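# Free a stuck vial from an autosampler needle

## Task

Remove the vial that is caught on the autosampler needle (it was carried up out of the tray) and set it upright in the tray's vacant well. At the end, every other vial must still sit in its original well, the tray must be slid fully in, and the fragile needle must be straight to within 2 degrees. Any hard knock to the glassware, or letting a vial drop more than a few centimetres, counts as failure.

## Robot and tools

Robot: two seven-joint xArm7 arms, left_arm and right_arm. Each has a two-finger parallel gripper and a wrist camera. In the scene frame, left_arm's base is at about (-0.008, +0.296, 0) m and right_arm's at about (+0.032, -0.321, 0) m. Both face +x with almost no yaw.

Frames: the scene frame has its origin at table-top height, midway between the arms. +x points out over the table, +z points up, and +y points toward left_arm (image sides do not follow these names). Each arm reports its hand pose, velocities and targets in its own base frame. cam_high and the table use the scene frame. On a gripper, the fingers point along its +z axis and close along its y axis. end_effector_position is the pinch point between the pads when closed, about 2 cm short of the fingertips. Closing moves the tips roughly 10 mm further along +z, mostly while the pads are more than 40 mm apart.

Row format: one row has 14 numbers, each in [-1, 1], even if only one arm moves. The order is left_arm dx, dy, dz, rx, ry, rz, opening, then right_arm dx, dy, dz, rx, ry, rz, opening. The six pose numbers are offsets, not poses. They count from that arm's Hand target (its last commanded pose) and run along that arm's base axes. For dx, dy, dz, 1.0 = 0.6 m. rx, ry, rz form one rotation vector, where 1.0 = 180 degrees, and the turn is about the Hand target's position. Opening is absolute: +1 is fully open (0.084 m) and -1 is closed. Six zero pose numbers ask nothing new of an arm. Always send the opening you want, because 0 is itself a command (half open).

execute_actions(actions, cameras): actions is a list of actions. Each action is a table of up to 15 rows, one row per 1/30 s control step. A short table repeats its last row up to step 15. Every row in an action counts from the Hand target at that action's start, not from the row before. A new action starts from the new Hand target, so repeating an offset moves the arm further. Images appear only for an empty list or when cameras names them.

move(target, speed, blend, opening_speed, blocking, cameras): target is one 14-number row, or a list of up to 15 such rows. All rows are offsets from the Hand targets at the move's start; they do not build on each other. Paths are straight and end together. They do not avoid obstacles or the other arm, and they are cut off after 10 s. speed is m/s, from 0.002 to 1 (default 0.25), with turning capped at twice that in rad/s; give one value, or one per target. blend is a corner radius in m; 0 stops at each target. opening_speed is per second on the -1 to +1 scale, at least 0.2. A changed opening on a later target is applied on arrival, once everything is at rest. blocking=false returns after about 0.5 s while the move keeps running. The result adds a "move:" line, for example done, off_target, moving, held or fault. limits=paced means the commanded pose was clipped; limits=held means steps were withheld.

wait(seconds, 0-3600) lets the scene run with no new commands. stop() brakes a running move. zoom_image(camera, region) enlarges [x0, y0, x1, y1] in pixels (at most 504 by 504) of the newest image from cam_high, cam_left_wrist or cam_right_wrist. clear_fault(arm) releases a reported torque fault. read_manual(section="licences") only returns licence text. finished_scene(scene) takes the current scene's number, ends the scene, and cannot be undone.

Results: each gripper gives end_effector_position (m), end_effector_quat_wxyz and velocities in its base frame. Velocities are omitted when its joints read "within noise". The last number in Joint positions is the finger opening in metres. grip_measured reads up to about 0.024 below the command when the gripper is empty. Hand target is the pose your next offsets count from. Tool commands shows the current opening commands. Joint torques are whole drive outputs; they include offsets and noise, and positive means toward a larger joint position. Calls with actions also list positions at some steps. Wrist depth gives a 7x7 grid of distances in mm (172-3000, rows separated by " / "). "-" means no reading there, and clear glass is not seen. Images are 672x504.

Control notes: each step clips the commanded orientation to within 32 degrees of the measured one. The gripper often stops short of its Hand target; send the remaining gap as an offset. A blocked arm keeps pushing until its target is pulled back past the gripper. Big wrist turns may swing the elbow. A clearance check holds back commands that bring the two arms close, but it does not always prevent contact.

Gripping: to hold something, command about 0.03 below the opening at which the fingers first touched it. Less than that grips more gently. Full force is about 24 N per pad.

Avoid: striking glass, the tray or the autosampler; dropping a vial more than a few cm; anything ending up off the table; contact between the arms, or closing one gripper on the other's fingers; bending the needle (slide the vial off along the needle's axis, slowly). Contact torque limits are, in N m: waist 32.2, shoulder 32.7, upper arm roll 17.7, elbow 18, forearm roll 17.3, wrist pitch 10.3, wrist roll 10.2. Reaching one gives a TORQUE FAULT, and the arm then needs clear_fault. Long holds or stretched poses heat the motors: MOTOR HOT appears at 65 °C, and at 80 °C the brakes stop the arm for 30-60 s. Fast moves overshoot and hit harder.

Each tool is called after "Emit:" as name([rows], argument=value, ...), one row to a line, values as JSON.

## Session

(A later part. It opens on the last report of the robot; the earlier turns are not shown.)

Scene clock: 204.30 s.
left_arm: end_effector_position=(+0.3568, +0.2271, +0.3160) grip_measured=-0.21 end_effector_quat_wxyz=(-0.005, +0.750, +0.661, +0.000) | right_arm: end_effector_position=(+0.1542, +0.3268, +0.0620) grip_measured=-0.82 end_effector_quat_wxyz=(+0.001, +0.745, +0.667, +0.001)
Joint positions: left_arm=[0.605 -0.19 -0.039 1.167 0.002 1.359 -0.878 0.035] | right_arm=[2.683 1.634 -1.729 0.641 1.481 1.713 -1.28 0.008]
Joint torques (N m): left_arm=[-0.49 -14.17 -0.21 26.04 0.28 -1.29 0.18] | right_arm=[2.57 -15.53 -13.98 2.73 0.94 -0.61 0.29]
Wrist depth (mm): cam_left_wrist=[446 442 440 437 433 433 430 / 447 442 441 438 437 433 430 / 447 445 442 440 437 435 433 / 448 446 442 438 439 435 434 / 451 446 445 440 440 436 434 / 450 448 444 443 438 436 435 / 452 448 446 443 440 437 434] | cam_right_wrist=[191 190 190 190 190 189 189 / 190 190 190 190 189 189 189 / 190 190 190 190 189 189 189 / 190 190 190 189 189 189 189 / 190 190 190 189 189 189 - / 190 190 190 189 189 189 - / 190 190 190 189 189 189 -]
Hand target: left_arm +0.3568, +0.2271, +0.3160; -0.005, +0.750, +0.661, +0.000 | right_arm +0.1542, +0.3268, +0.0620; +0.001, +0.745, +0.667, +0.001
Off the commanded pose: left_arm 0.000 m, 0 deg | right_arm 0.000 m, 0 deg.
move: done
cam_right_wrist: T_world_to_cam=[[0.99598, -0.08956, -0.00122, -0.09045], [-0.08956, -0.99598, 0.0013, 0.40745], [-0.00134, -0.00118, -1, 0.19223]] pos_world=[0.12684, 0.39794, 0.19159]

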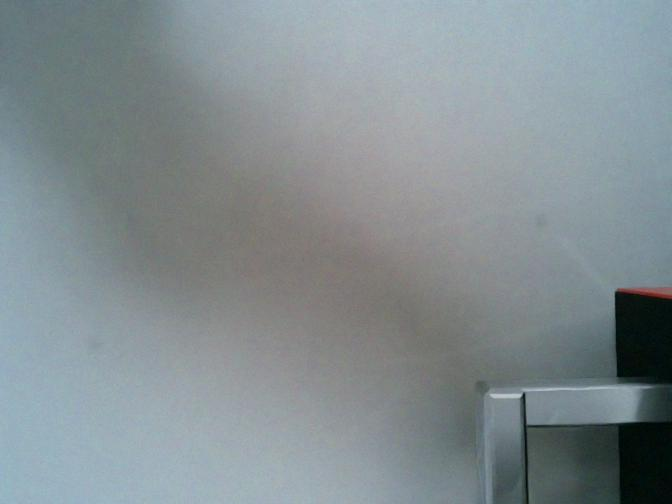

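Emit:
move(target=[0,0,0,0,0,0,-0.2,0.1745,-0.0175,0,0,0,0,-0.95], speed=0.05, cameras=["cam_right_wrist","cam_high"])

Emit:
zoom_image(camera="cam_high", region=[290, 170, 430, 310])

Scene clock: 208.50 s.
left_arm: end_effector_position=(+0.3568, +0.2271, +0.3160) grip_measured=-0.21 end_effector_quat_wxyz=(-0.005, +0.750, +0.661, +0.000) | right_arm: end_effector_position=(+0.2589, +0.3163, +0.0620) grip_measured=-0.82 end_effector_quat_wxyz=(+0.001, +0.745, +0.667, +0.001)
Joint positions: left_arm=[0.605 -0.19 -0.039 1.167 0.002 1.359 -0.878 0.035] | right_arm=[2.313 1.591 -1.709 0.803 1.489 1.68 -1.491 0.008]
Joint torques (N m): left_arm=[-0.63 -14.1 -0.26 25.95 0.21 -1.37 0.13] | right_arm=[-3.37 -22.63 -8.15 -0.04 -0.02 -2.22 0.13]
Wrist depth (mm): cam_left_wrist=[446 444 440 438 435 432 430 / 446 443 441 437 437 433 431 / 447 444 442 440 437 434 431 / 448 445 442 440 438 436 433 / 450 447 443 442 438 435 432 / 451 449 448 441 438 437 435 / 451 449 447 444 440 438 435] | cam_right_wrist=[191 190 190 190 190 189 189 / 191 191 190 190 189 189 189 / 190 190 190 190 189 189 189 / 191 190 190 189 189 189 189 / 191 190 190 189 189 189 - / 190 190 190 189 189 - - / 190 190 190 189 189 189 -]
Hand target: left_arm +0.3568, +0.2271, +0.3160; -0.005, +0.750, +0.661, +0.000 | right_arm +0.2589, +0.3163, +0.0620; +0.001, +0.745, +0.667, +0.001
Off the commanded pose: left_arm 0.000 m, 0 deg | right_arm 0.000 m, 0 deg.
move: done
cam_right_wrist: T_world_to_cam=[[0.99598, -0.08957, -0.00123, -0.19567], [-0.08956, -0.99598, 0.0012, 0.40639], [-0.00134, -0.00108, -1, 0.19231]] pos_world=[0.23154, 0.38744, 0.19159]
Images, in order (width x height): cam_high 672x504, cam_right_wrist 672x504.

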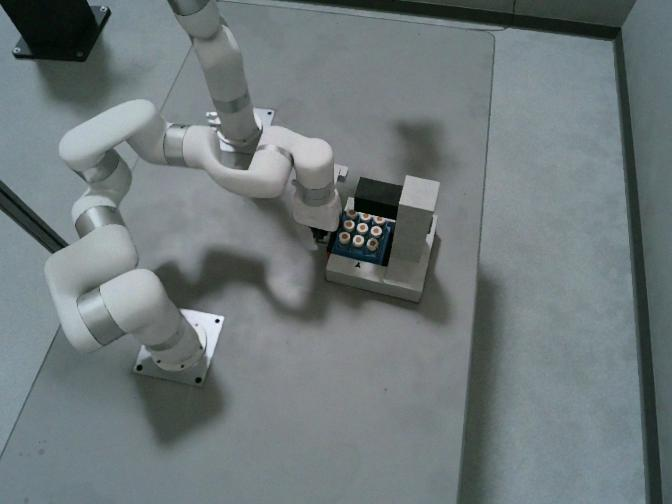

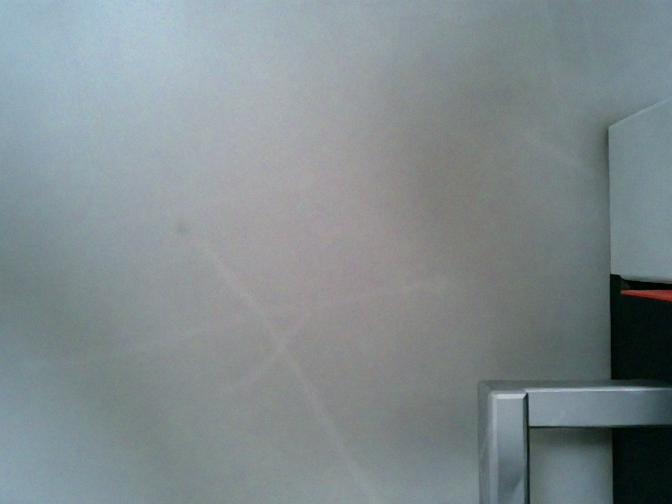

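Scaled by 3.600 from the camera's image (finer frame: 960x720).

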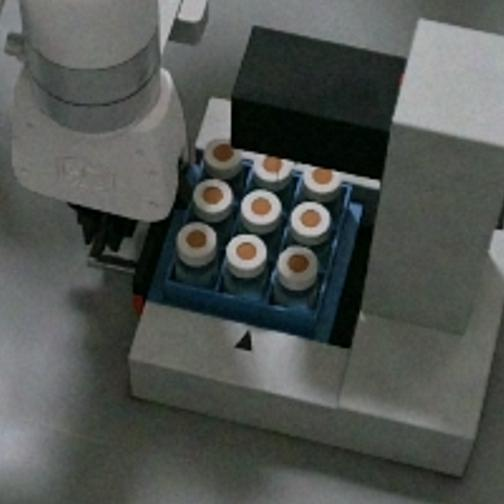

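Emit:
move(target=[0,0,0,0,0,0,-0.2,0.0133,-0.0013,0,0,0,0,-0.95], speed=0.03, cameras=["cam_right_wrist","cam_high"])

Emit:
zoom_image(camera="cam_high", region=[290, 170, 430, 310])

Scene clock: 211.27 s.
left_arm: end_effector_position=(+0.3568, +0.2271, +0.3160) grip_measured=-0.21 end_effector_quat_wxyz=(-0.005, +0.750, +0.661, +0.000) | right_arm: end_effector_position=(+0.2669, +0.3155, +0.0620) grip_measured=-0.82 end_effector_quat_wxyz=(+0.001, +0.745, +0.667, +0.001)
Joint positions: left_arm=[0.605 -0.19 -0.039 1.167 0.002 1.359 -0.878 0.035] | right_arm=[2.285 1.588 -1.707 0.819 1.49 1.678 -1.503 0.008]
Joint torques (N m): left_arm=[-0.57 -14.17 -0.26 25.96 0.25 -1.46 0.13] | right_arm=[-3.38 -22.69 -7.94 0.11 0.05 -2.01 0.02]
Wrist depth (mm): cam_left_wrist=[447 444 440 438 434 432 431 / 448 444 441 438 437 433 431 / 448 447 442 438 437 433 431 / 448 446 442 440 436 434 433 / 449 446 444 441 438 437 434 / 450 447 445 442 439 437 436 / 452 449 444 444 439 438 435] | cam_right_wrist=[191 190 190 190 189 189 189 / 191 190 190 190 189 189 - / 191 190 190 190 189 189 - / 191 190 190 190 189 189 - / 191 190 190 189 189 189 - / 190 190 190 189 189 - - / 190 190 190 189 189 189 -]
Hand target: left_arm +0.3568, +0.2271, +0.3160; -0.005, +0.750, +0.661, +0.000 | right_arm +0.2669, +0.3155, +0.0620; +0.001, +0.745, +0.667, +0.001
Off the commanded pose: left_arm 0.000 m, 0 deg | right_arm 0.000 m, 0 deg.
move: done
cam_right_wrist: T_world_to_cam=[[0.99598, -0.08956, -0.00122, -0.20361], [-0.08956, -0.99598, 0.0013, 0.40628], [-0.00134, -0.00118, -1, 0.19236]] pos_world=[0.23944, 0.38664, 0.19159]
Images, in order (width x height): cam_high 672x504, cam_right_wrist 672x504.

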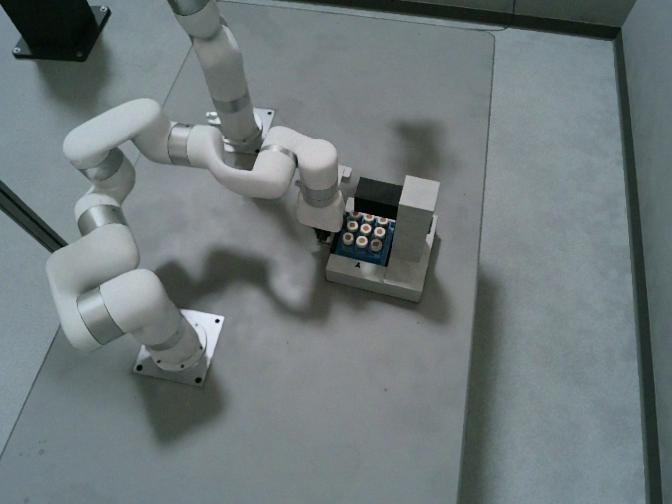

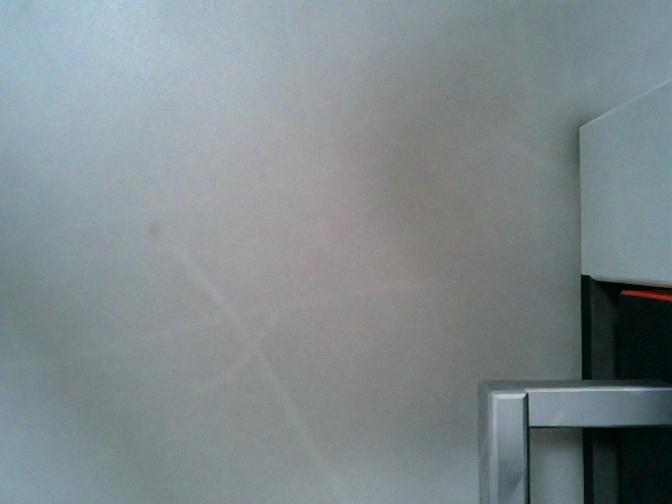

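Scaled by 3.600 from the camera's image (finer frame: 960x720).

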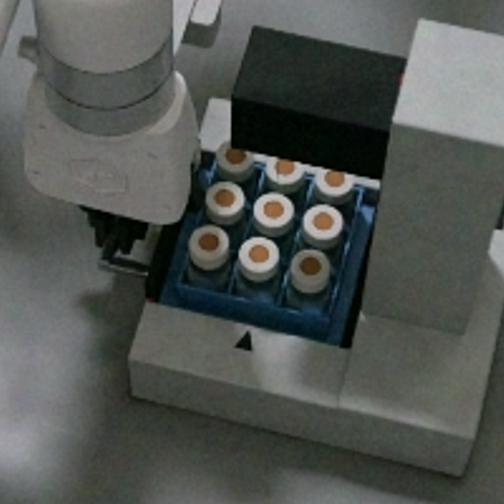

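Emit:
move(target=[0,0,0,0,0,0,-0.2,0.005,-0.0005,0,0,0,0,-0.95], speed=0.01, cameras=["cam_right_wrist","cam_high"])

Emit:
zoom_image(camera="cam_high", region=[280, 120, 480, 320])

Scene clock: 213.13 s.
left_arm: end_effector_position=(+0.3568, +0.2271, +0.3160) grip_measured=-0.21 end_effector_quat_wxyz=(-0.005, +0.750, +0.661, +0.000) | right_arm: end_effector_position=(+0.2697, +0.3153, +0.0620) grip_measured=-0.82 end_effector_quat_wxyz=(+0.001, +0.745, +0.668, +0.001)
Joint positions: left_arm=[0.605 -0.19 -0.039 1.167 0.002 1.359 -0.878 0.035] | right_arm=[2.274 1.587 -1.706 0.825 1.491 1.678 -1.508 0.008]
Joint torques (N m): left_arm=[-0.47 -14.16 -0.13 25.96 0.25 -1.41 0.21] | right_arm=[-17.03 -12.41 -7.48 -0.44 1.41 -10.63 0.02]
Wrist depth (mm): cam_left_wrist=[446 443 439 437 434 433 431 / 446 445 441 439 437 434 431 / 447 446 443 439 437 434 432 / 449 447 443 440 437 434 433 / 450 447 444 442 438 436 433 / 449 447 445 443 439 435 434 / 450 448 447 444 440 437 435] | cam_right_wrist=[191 191 190 190 189 189 188 / 191 191 190 190 189 189 - / 191 190 190 190 189 189 - / 191 190 190 190 189 189 - / 191 190 190 189 189 189 - / 191 190 190 189 189 - - / 190 190 190 189 189 188 -]
Hand target: left_arm +0.3568, +0.2271, +0.3160; -0.005, +0.750, +0.661, +0.000 | right_arm +0.2699, +0.3152, +0.0620; +0.001, +0.745, +0.667, +0.001
Off the commanded pose: left_arm 0.000 m, 0 deg | right_arm 0.000 m, 0 deg.
move: done
cam_right_wrist: T_world_to_cam=[[0.996, -0.08935, -0.00174, -0.20651], [-0.08935, -0.996, 0.00114, 0.40633], [-0.00183, -0.00098, -1, 0.19241]] pos_world=[0.24234, 0.38644, 0.19159]
Images, in order (width x height): cam_high 672x504, cam_right_wrist 672x504.

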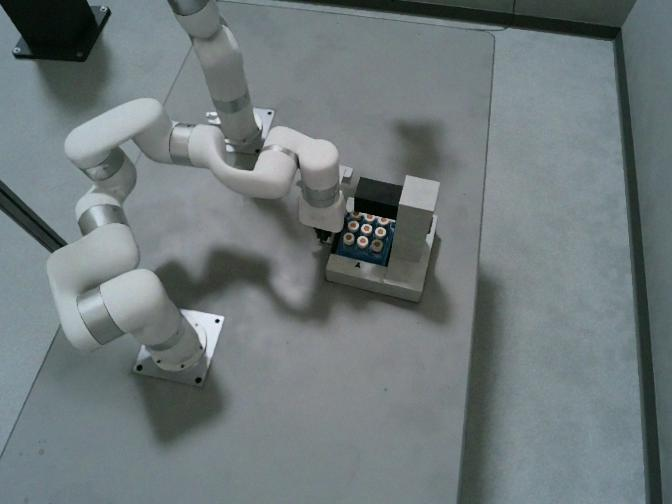

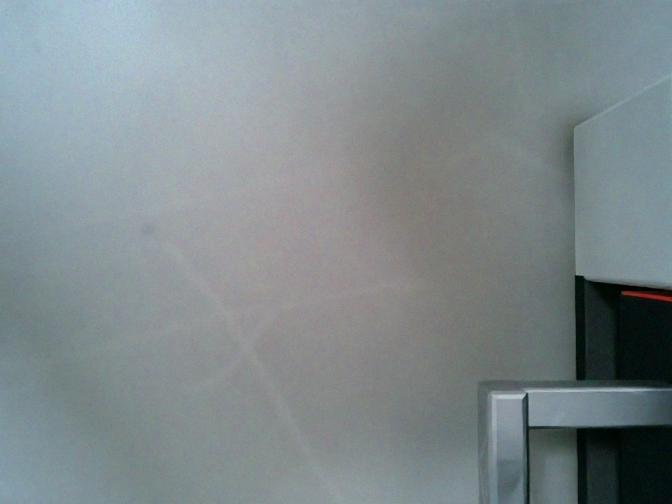

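Scaled by 2.520 from the camera's image (finer frame: 960x720).

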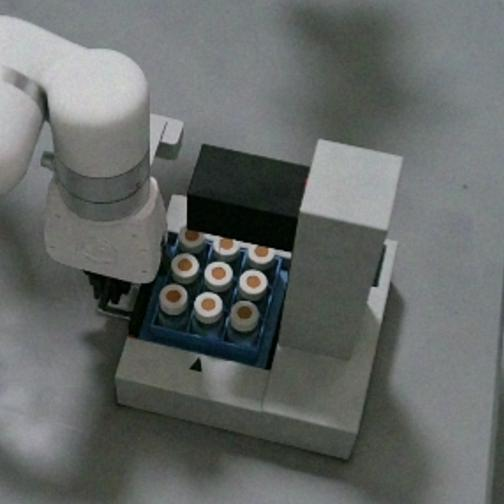

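Emit:
move([
  [0,0,0,0,0,0,-0.2,-0.002,0.0002,0,0,0,0,-0.95],
  [0,0,0,0,0,0,-0.2,-0.002,0.0002,0,0,0,0,-0.3],
  [0,0,0,0,0,0,-0.2,-0.002,0.0002,0.18,0,0,0,-0.3],
  [0,0,0,0,0,0,-0.2,-0.05,-0.2,0.25,0,0,0,-0.3],
], speed=[0.02,0.05,0.1,0.2], opening_speed=0.6, cameras=["cam_high","cam_right_wrist"])

Emit:
zoom_image(camera="cam_high", region=[280, 120, 480, 320])

Scene clock: 216.80 s.
left_arm: end_effector_position=(+0.3568, +0.2271, +0.3160) grip_measured=-0.21 end_effector_quat_wxyz=(-0.005, +0.750, +0.661, +0.000) | right_arm: end_effector_position=(+0.2553, +0.3161, +0.0583) grip_measured=-0.47 end_effector_quat_wxyz=(-0.017, +0.744, +0.667, -0.017)
Joint positions: left_arm=[0.605 -0.19 -0.039 1.167 0.002 1.359 -0.878 0.035] | right_arm=[2.279 1.587 -1.706 0.822 1.491 1.73 -1.506 0.024]
Joint torques (N m): left_arm=[-0.56 -14.11 -0.16 25.86 0.26 -1.4 0.17] | right_arm=[-0.14 -18.87 -17.3 -0.04 -0.08 -0.65 -0.27]
Wrist depth (mm): cam_left_wrist=[447 442 441 436 434 434 429 / 446 444 442 438 436 434 432 / 447 445 443 439 437 436 432 / 448 447 444 439 439 434 433 / 448 448 443 440 439 437 433 / 450 446 443 443 440 437 435 / 452 448 446 443 440 437 435] | cam_right_wrist=[194 192 190 188 187 185 183 / 194 192 190 188 187 185 184 / 193 191 190 188 186 185 184 / 193 191 190 188 186 185 184 / 193 191 190 188 186 184 183 / 193 191 189 188 186 184 183 / 193 191 189 187 186 184 183]
Hand target: left_arm +0.3568, +0.2271, +0.3160; -0.005, +0.750, +0.661, +0.000 | right_arm +0.2553, +0.3160, +0.0583; -0.017, +0.744, +0.667, -0.017 (not the last commanded pose)
Tool commands: left_gripper/opening=-0.2 right_gripper/opening=-0.45
Off the commanded pose: left_arm 0.000 m, 0 deg | right_arm 0.196 m, 3 deg.
TORQUE FAULT: the external load on joint 6 (wrist pitch) of the right arm reached its load limit, and that arm stopped. The contact can be on any part of that arm beyond that joint, not only on its tool. A torque fault puts only its own arm into a fault stop. That arm's remaining commands of this call were not run. The hold on joint 6 (wrist pitch) of that arm was moved back by the arm itself, up to 3 degrees, as the stop began. That arm is still stopped at the end of this call. While its stop runs, that arm, its gripper or tool too, takes no new command.
CLEAR FAULT: the right arm stays stopped (state 4) until you call clear_fault(arm="right_arm").
End effector pose when the fault began: right_arm: position (+0.2685, +0.3154, +0.0619), quat_wxyz (+0.001, +0.745, +0.668, +0.001)
Joint positions when the fault began: right_arm=[2.279 1.588 -1.706 0.822 1.491 1.678 -1.506 0.021]
move: fault (right_arm); path passed 2 of 4 targets
cam_right_wrist: T_world_to_cam=[[0.99458, -0.08912, -0.05362, -0.18882], [-0.08905, -0.99602, 0.00378, 0.40549], [-0.05374, 0.00102, -0.99855, 0.20121]] pos_world=[0.23472, 0.38684, 0.18927]

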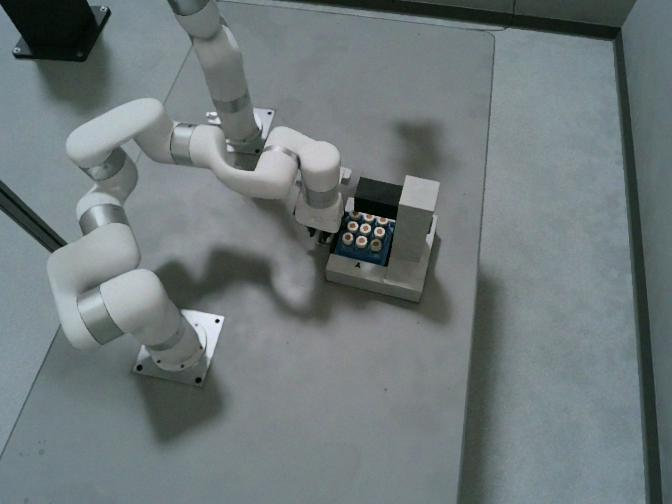

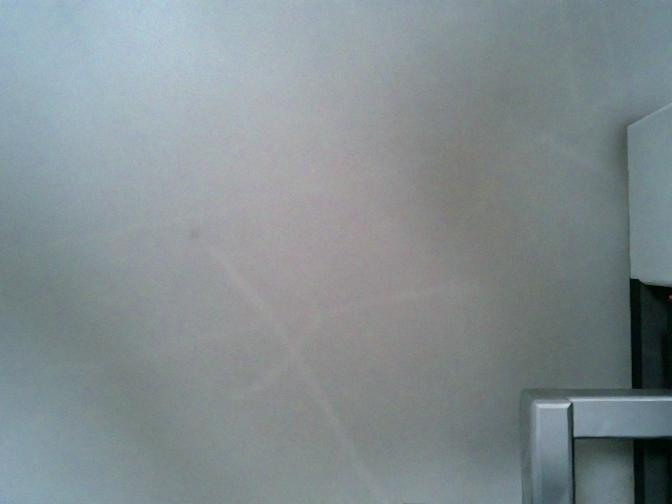

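Scaled by 2.520 from the camera's image (finer frame: 960x720).

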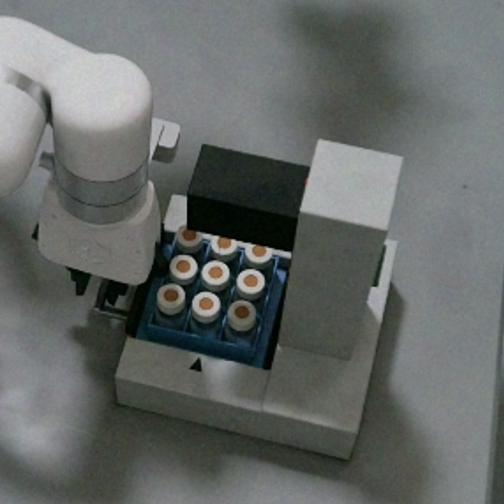

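Emit:
clear_fault(arm="right_arm")

Emit:
move(target=[0,0,0,0,0,0,-0.2,0,0,0.1,0,0,0,-0.55], speed=0.06, cameras=["cam_high","cam_right_wrist"])

Emit:
zoom_image(camera="cam_high", region=[280, 150, 400, 270])

Scene clock: 219.07 s.
left_arm: end_effector_position=(+0.3568, +0.2271, +0.3160) grip_measured=-0.21 end_effector_quat_wxyz=(-0.005, +0.750, +0.661, +0.000) | right_arm: end_effector_position=(+0.2553, +0.3160, +0.0583) grip_measured=-0.47 end_effector_quat_wxyz=(-0.017, +0.744, +0.667, -0.017)
Joint positions: left_arm=[0.605 -0.19 -0.039 1.167 0.002 1.359 -0.878 0.035] | right_arm=[2.279 1.587 -1.706 0.823 1.491 1.73 -1.506 0.024]
Joint torques (N m): left_arm=[-0.53 -14.15 -0.17 25.87 0.31 -1.38 0.19] | right_arm=[-0.08 -18.81 -17.33 -0.09 -0.04 -0.77 -0.23]
Wrist depth (mm): cam_left_wrist=[446 444 440 438 434 432 431 / 448 445 441 437 437 432 431 / 449 445 443 440 436 434 431 / 449 447 443 440 437 436 432 / 450 448 444 440 439 436 433 / 450 450 445 442 439 437 434 / 452 448 446 443 440 438 435] | cam_right_wrist=[194 192 190 188 187 185 183 / 194 192 190 188 187 185 184 / 193 191 190 188 186 185 184 / 193 191 190 188 186 184 183 / 193 191 190 188 186 184 183 / 193 191 189 187 186 184 183 / 193 191 189 187 186 184 183]
Hand target: left_arm +0.3568, +0.2271, +0.3160; -0.005, +0.750, +0.661, +0.000 | right_arm +0.2553, +0.3160, +0.0583; -0.017, +0.744, +0.667, -0.017 (not the last commanded pose)
Tool commands: left_gripper/opening=-0.2 right_gripper/opening=-0.45
Off the commanded pose: left_arm 0.000 m, 0 deg | right_arm 0.196 m, 3 deg.
TORQUE FAULT, CONTINUED: the right arm's stop, for the torque fault of joint 6 (wrist pitch) that an earlier result reported, is over. The call counts as one of the actions that you can send in this scene. The hold on joint 6 (wrist pitch) of that arm was moved back by the arm itself, up to 3 degrees, as the stop began. That arm's target is now where it stood when the stop ended, not its last command. That arm's gripper keeps its grip as last carried out, and that arm accepts commands again: back off and push less far.
CLEAR FAULT: your call cleared the right arm's torque fault. If a joint's load stays at its limit, that arm stops again at once.

Scene clock: 220.43 s.
left_arm: end_effector_position=(+0.3568, +0.2271, +0.3160) grip_measured=-0.21 end_effector_quat_wxyz=(-0.005, +0.750, +0.661, +0.000) | right_arm: end_effector_position=(+0.2554, +0.3160, +0.1183) grip_measured=-0.57 end_effector_quat_wxyz=(-0.017, +0.744, +0.667, -0.017)
Joint positions: left_arm=[0.605 -0.19 -0.039 1.167 0.002 1.359 -0.878 0.035] | right_arm=[2.253 1.529 -1.851 0.869 1.355 1.805 -1.508 0.019]
Joint torques (N m): left_arm=[-0.49 -14.24 -0.17 25.81 0.24 -1.38 0.23] | right_arm=[-0.27 -26.49 -21.77 4.01 -0.56 -1.23 -0.23]
Wrist depth (mm): cam_left_wrist=[445 443 440 437 435 431 430 / 447 445 443 438 435 434 430 / 448 445 444 441 436 435 432 / 449 447 443 439 438 435 432 / 449 447 444 441 438 434 434 / 450 448 444 442 440 437 433 / 451 449 445 445 440 437 435] | cam_right_wrist=[255 252 249 247 245 243 240 / 255 252 249 247 245 243 240 / 255 252 249 247 245 243 188 / 255 252 249 248 245 243 189 / 255 252 249 247 245 242 - / 254 252 249 247 245 242 - / 255 252 249 247 245 242 -]
Hand target: left_arm +0.3568, +0.2271, +0.3160; -0.005, +0.750, +0.661, +0.000 | right_arm +0.2553, +0.3160, +0.1183; -0.017, +0.744, +0.667, -0.017
Off the commanded pose: left_arm 0.000 m, 0 deg | right_arm 0.000 m, 0 deg.
move: done
cam_right_wrist: T_world_to_cam=[[0.99458, -0.08912, -0.05362, -0.1856], [-0.08905, -0.99602, 0.00378, 0.40526], [-0.05374, 0.00102, -0.99855, 0.26113]] pos_world=[0.23472, 0.38684, 0.24927]

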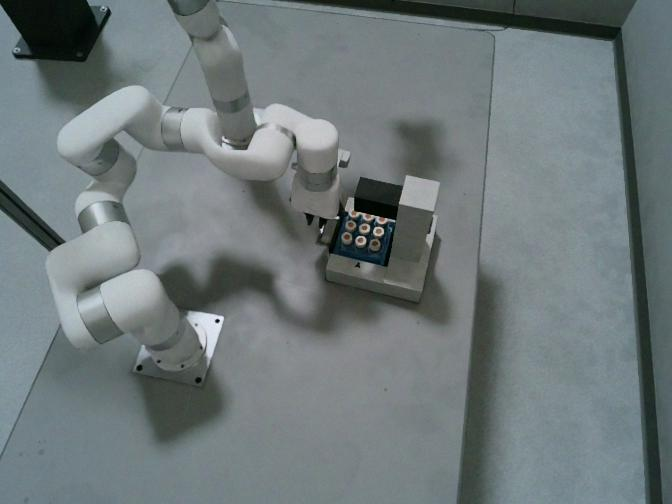

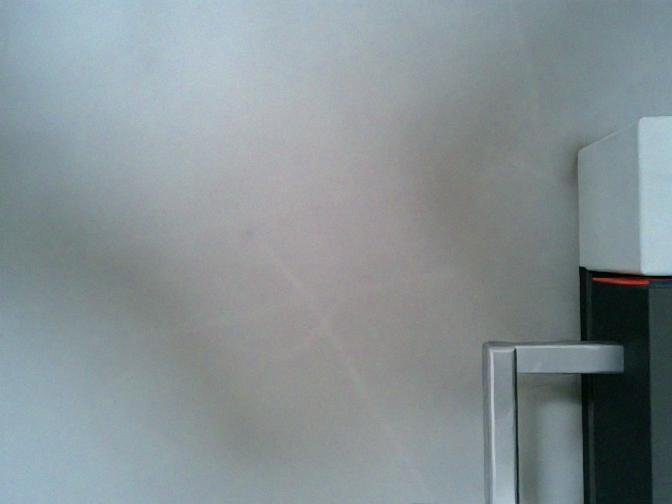

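Scaled by 4.200 from the camera's image (finer frame: 960x720).

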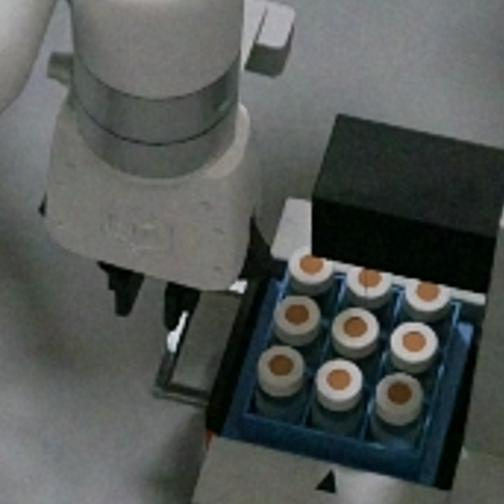

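Emit:
move([
  [0,0,0,0,0,0,-0.2,-0.036,0.004,0,-0.0008,-0.0162,0,-1],
  [0,0,0,0,0,0,-0.2,-0.036,0.004,-0.095,-0.0008,-0.0162,0,-1],
  [0,0,0,0,0,0,-0.2,-0.014,0.002,-0.095,-0.0008,-0.0162,0,-1],
], speed=[0.08,0.06,0.03], cameras=["cam_high","cam_right_wrist"])

Emit:
zoom_image(camera="cam_high", region=[280, 150, 400, 270])

Scene clock: 225.90 s.
left_arm: end_effector_position=(+0.3568, +0.2271, +0.3160) grip_measured=-0.21 end_effector_quat_wxyz=(-0.005, +0.750, +0.661, +0.000) | right_arm: end_effector_position=(+0.2469, +0.3173, +0.0613) grip_measured=-1.00 end_effector_quat_wxyz=(+0.001, +0.744, +0.668, +0.001)
Joint positions: left_arm=[0.605 -0.19 -0.039 1.167 0.002 1.359 -0.878 0.035] | right_arm=[2.349 1.63 -1.72 0.781 1.506 1.715 -1.474 0]
Joint torques (N m): left_arm=[-0.58 -14 -0.23 25.71 0.28 -1.48 0.22] | right_arm=[-2.18 -23.78 -12.43 0.76 0.08 -3.99 -0.25]
Wrist depth (mm): cam_left_wrist=[445 444 440 438 435 432 429 / 447 443 441 438 435 434 431 / 448 445 442 439 437 434 433 / 449 447 443 440 438 434 432 / 448 448 444 441 438 436 434 / 451 449 445 441 439 437 432 / 452 448 444 443 439 438 434] | cam_right_wrist=[190 189 189 189 188 188 188 / 190 189 189 189 188 188 187 / 190 189 189 188 188 188 187 / 190 189 189 188 188 188 187 / 190 190 189 188 188 188 187 / 190 189 189 189 188 188 187 / 190 189 189 188 188 188 187]
Hand target: left_arm +0.3568, +0.2271, +0.3160; -0.005, +0.750, +0.661, +0.000 | right_arm +0.2469, +0.3172, +0.0613; +0.001, +0.744, +0.668, +0.001
Off the commanded pose: left_arm 0.000 m, 0 deg | right_arm 0.000 m, 0 deg.
move: done
cam_right_wrist: T_world_to_cam=[[0.99602, -0.08914, -0.00278, -0.1837], [-0.08913, -0.99602, 0.00174, 0.40615], [-0.00293, -0.00148, -0.99999, 0.19211]] pos_world=[0.21973, 0.38844, 0.19089]

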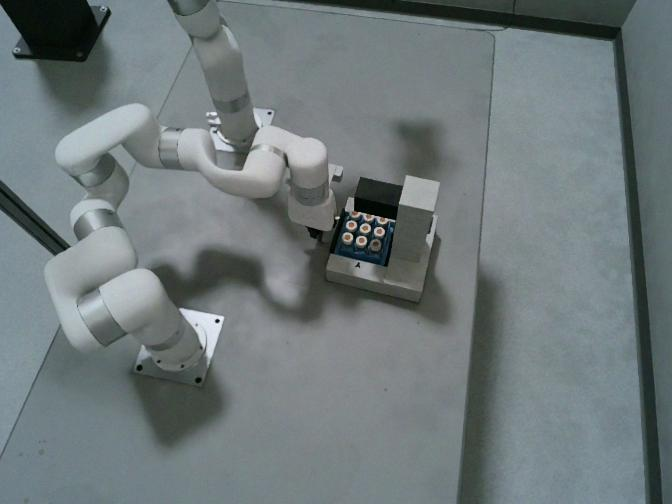

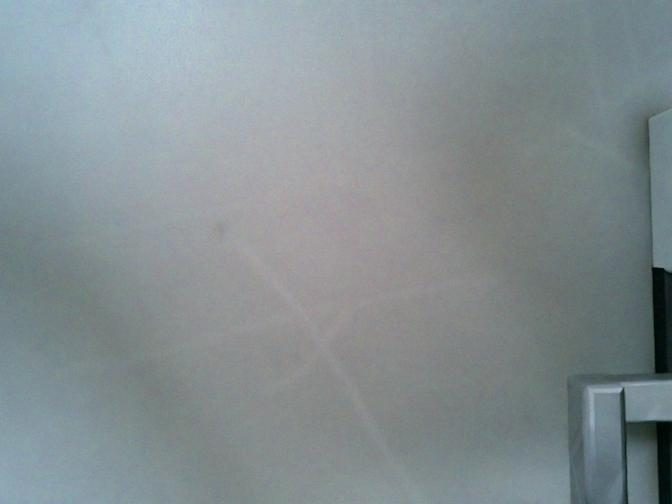

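Scaled by 4.200 from the camera's image (finer frame: 960x720).

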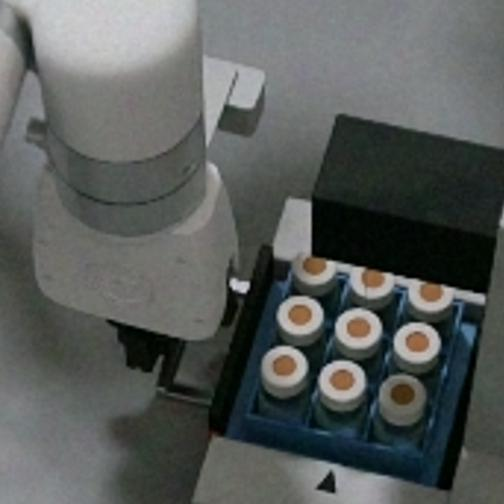

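Emit:
move(target=[0,0,0,0,0,0,-0.2,0.0107,-0.001,0,0,0,0,-1], speed=0.015, cameras=["cam_high"])

Emit:
zoom_image(camera="cam_high", region=[280, 150, 400, 270])

Scene clock: 228.33 s.
left_arm: end_effector_position=(+0.3568, +0.2271, +0.3160) grip_measured=-0.21 end_effector_quat_wxyz=(-0.005, +0.750, +0.661, +0.000) | right_arm: end_effector_position=(+0.2391, +0.3172, +0.0576) grip_measured=-1.00 end_effector_quat_wxyz=(-0.017, +0.744, +0.668, -0.019)
Joint positions: left_arm=[0.605 -0.19 -0.039 1.167 0.002 1.359 -0.878 0.035] | right_arm=[2.329 1.627 -1.719 0.792 1.506 1.766 -1.484 0]
Joint torques (N m): left_arm=[-0.54 -14.18 -0.12 25.68 0.24 -1.53 0.18] | right_arm=[-0.09 -17.41 -16.69 0.1 -0.12 -1.3 -0.19]
Wrist depth (mm): cam_left_wrist=[446 443 441 437 436 433 429 / 446 444 441 438 435 434 432 / 448 444 443 438 439 434 433 / 448 447 443 440 438 435 433 / 448 448 443 440 438 435 434 / 450 447 444 441 439 435 433 / 452 450 444 445 440 438 436] | cam_right_wrist=[192 190 189 187 185 183 182 / 192 190 189 186 185 183 182 / 192 190 189 187 185 183 182 / 192 190 189 187 185 183 182 / 192 190 189 187 185 183 182 / 192 190 189 187 185 184 182 / 192 190 189 187 185 184 182]
Hand target: left_arm +0.3568, +0.2271, +0.3160; -0.005, +0.750, +0.661, +0.000 | right_arm +0.2391, +0.3172, +0.0576; -0.017, +0.744, +0.668, -0.019 (not the last commanded pose)
Tool commands: left_gripper/opening=-0.2 right_gripper/opening=-1.0
Off the commanded pose: left_arm 0.000 m, 0 deg | right_arm 0.015 m, 3 deg.
TORQUE FAULT: the external load on joint 6 (wrist pitch) of the right arm reached its load limit, and that arm stopped. The contact can be on any part of that arm beyond that joint, not only on its tool. A torque fault puts only its own arm into a fault stop. That arm's remaining commands of this call were not run. The hold on joint 6 (wrist pitch) of that arm was moved back by the arm itself, up to 3 degrees, as the stop began. That arm is still stopped at the end of this call. While its stop runs, that arm, its gripper or tool too, takes no new command.
CLEAR FAULT: the right arm stays stopped (state 4) until you call clear_fault(arm="right_arm").
End effector pose when the fault began: right_arm: position (+0.2524, +0.3169, +0.0612), quat_wxyz (+0.000, +0.744, +0.668, +0.000)
Joint positions when the fault began: right_arm=[2.329 1.627 -1.719 0.792 1.506 1.714 -1.484 0]
move: fault (right_arm)

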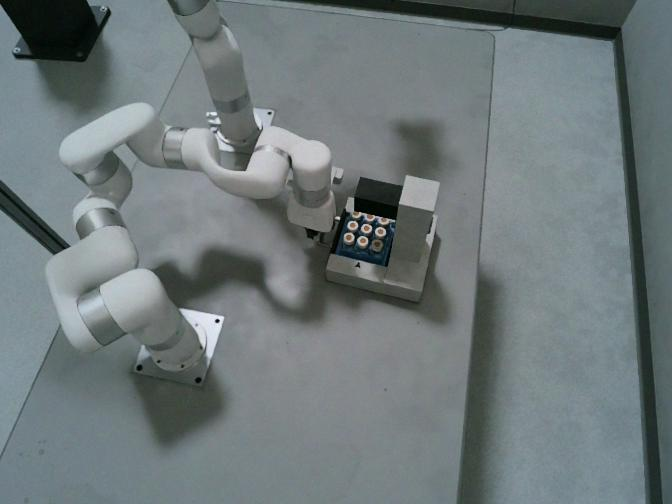

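Scaled by 4.200 from the camera's image (finer frame: 960x720).

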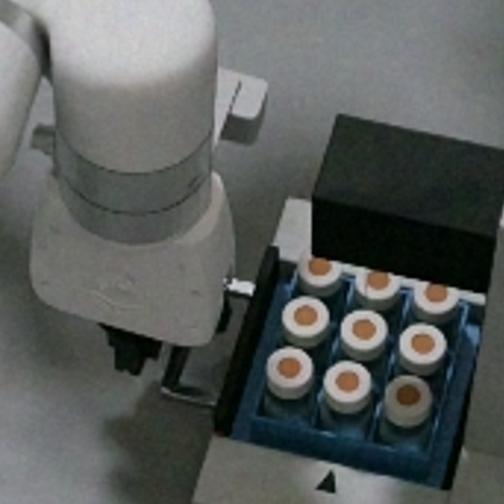

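Emit:
clear_fault(arm="right_arm")

Emit:
move([
  [0,0,0,0,0,0,-0.2,-0.01,0,0.01,0,0,0,-1],
  [0,0,0,0,0,0,-0.2,-0.02,0,0.25,0,0,0,-1],
  [0,0,0,0,0,0,-0.2,0.02,-0.2,0.3,0,0,0,-1],
], speed=0.12, cameras=["cam_high","cam_right_wrist"])

Emit:
zoom_image(camera="cam_high", region=[280, 120, 480, 320])

Scene clock: 230.53 s.
left_arm: end_effector_position=(+0.3568, +0.2271, +0.3160) grip_measured=-0.21 end_effector_quat_wxyz=(-0.005, +0.750, +0.661, +0.000) | right_arm: end_effector_position=(+0.2391, +0.3172, +0.0576) grip_measured=-1.00 end_effector_quat_wxyz=(-0.017, +0.744, +0.668, -0.019)
Joint positions: left_arm=[0.605 -0.19 -0.039 1.167 0.002 1.359 -0.878 0.035] | right_arm=[2.329 1.627 -1.719 0.792 1.506 1.766 -1.484 0]
Joint torques (N m): left_arm=[-0.64 -14.15 -0.17 25.69 0.26 -1.56 0.2] | right_arm=[-0.13 -17.27 -16.67 0.12 -0.07 -1.17 -0.21]
Wrist depth (mm): cam_left_wrist=[446 442 440 437 436 433 430 / 446 444 442 438 435 433 431 / 448 445 442 438 437 434 432 / 448 446 442 440 437 436 432 / 449 446 445 442 438 435 435 / 450 447 445 441 439 436 434 / 452 449 446 443 440 438 436] | cam_right_wrist=[192 190 188 187 185 183 182 / 192 190 189 187 185 183 182 / 192 190 189 187 185 183 182 / 192 190 189 187 185 183 182 / 192 190 189 187 185 183 182 / 192 190 189 187 185 184 182 / 192 190 189 187 185 184 182]
Hand target: left_arm +0.3568, +0.2271, +0.3160; -0.005, +0.750, +0.661, +0.000 | right_arm +0.2391, +0.3172, +0.0576; -0.017, +0.744, +0.668, -0.019 (not the last commanded pose)
Tool commands: left_gripper/opening=-0.2 right_gripper/opening=-1.0
Off the commanded pose: left_arm 0.000 m, 0 deg | right_arm 0.015 m, 3 deg.
TORQUE FAULT, CONTINUED: the right arm's stop, for the torque fault of joint 6 (wrist pitch) that an earlier result reported, is over. The call counts as one of the actions that you can send in this scene. The hold on joint 6 (wrist pitch) of that arm was moved back by the arm itself, up to 3 degrees, as the stop began. That arm's target is now where it stood when the stop ended, not its last command. That arm's gripper keeps its grip as last carried out, and that arm accepts commands again: back off and push less far.
CLEAR FAULT: your call cleared the right arm's torque fault. If a joint's load stays at its limit, that arm stops again at once.

Scene clock: 233.83 s.
left_arm: end_effector_position=(+0.3568, +0.2271, +0.3160) grip_measured=-0.21 end_effector_quat_wxyz=(-0.005, +0.750, +0.661, +0.000) | right_arm: end_effector_position=(+0.2511, +0.1972, +0.2376) grip_measured=-1.00 end_effector_quat_wxyz=(-0.017, +0.744, +0.668, -0.019)
Joint positions: left_arm=[0.605 -0.19 -0.039 1.167 0.002 1.359 -0.878 0.035] | right_arm=[2.184 1.386 -2.205 0.8 0.959 1.914 -1.776 0]
Joint torques (N m): left_arm=[-0.63 -14.25 -0.19 25.59 0.23 -1.57 0.22] | right_arm=[-0.06 -21.42 -17.37 4.97 -0.46 -2.33 -0.35]
Wrist depth (mm): cam_left_wrist=[445 443 440 437 434 433 430 / 447 444 441 437 435 433 430 / 448 446 442 439 438 434 431 / 448 447 443 441 437 436 432 / 450 446 444 441 438 436 433 / 451 448 446 442 439 436 435 / 451 449 445 443 438 439 435] | cam_right_wrist=[381 375 372 368 364 304 255 / 379 375 372 368 363 314 255 / 379 376 372 367 362 316 255 / 379 375 371 367 363 316 312 / 379 375 371 367 364 301 298 / 378 375 371 367 364 360 357 / 378 374 370 367 363 359 356]
Hand target: left_arm +0.3568, +0.2271, +0.3160; -0.005, +0.750, +0.661, +0.000 | right_arm +0.2511, +0.1972, +0.2376; -0.017, +0.744, +0.668, -0.019
Off the commanded pose: left_arm 0.000 m, 0 deg | right_arm 0.000 m, 0 deg.
move: done
cam_right_wrist: T_world_to_cam=[[0.99452, -0.08836, -0.05589, -0.18515], [-0.08821, -0.99609, 0.00514, 0.28565], [-0.05613, -0.00018, -0.99842, 0.38099]] pos_world=[0.23071, 0.26824, 0.36857]

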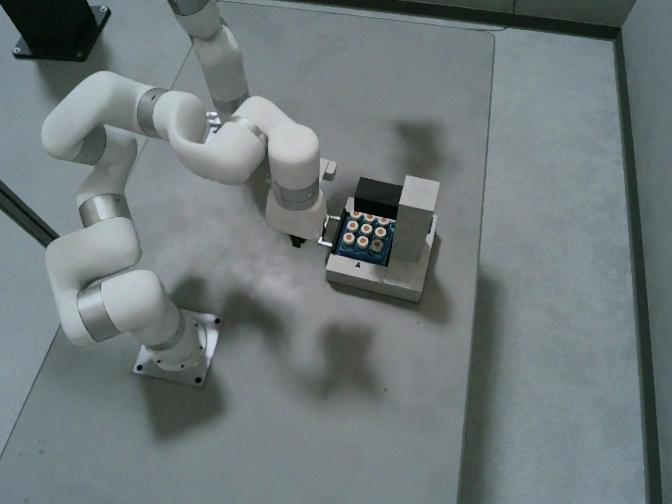

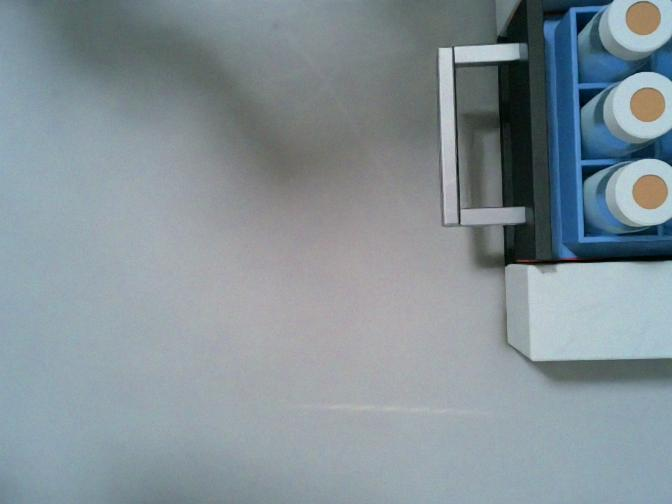

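Scaled by 2.520 from the camera's image (finer frame: 960x720).

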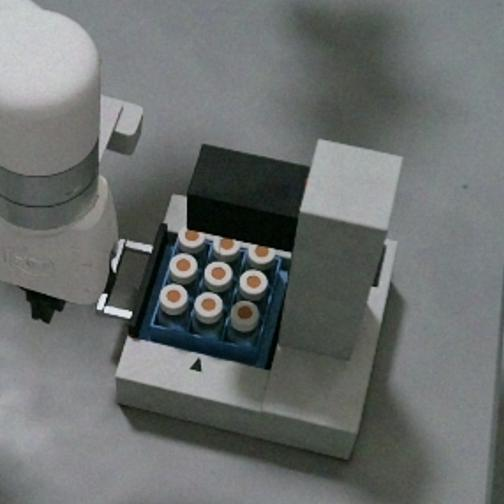

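The tray is back in its original position with all nine vials in it.

Emit:
finished_scene(scene=2)

The scene is finished: the task was done.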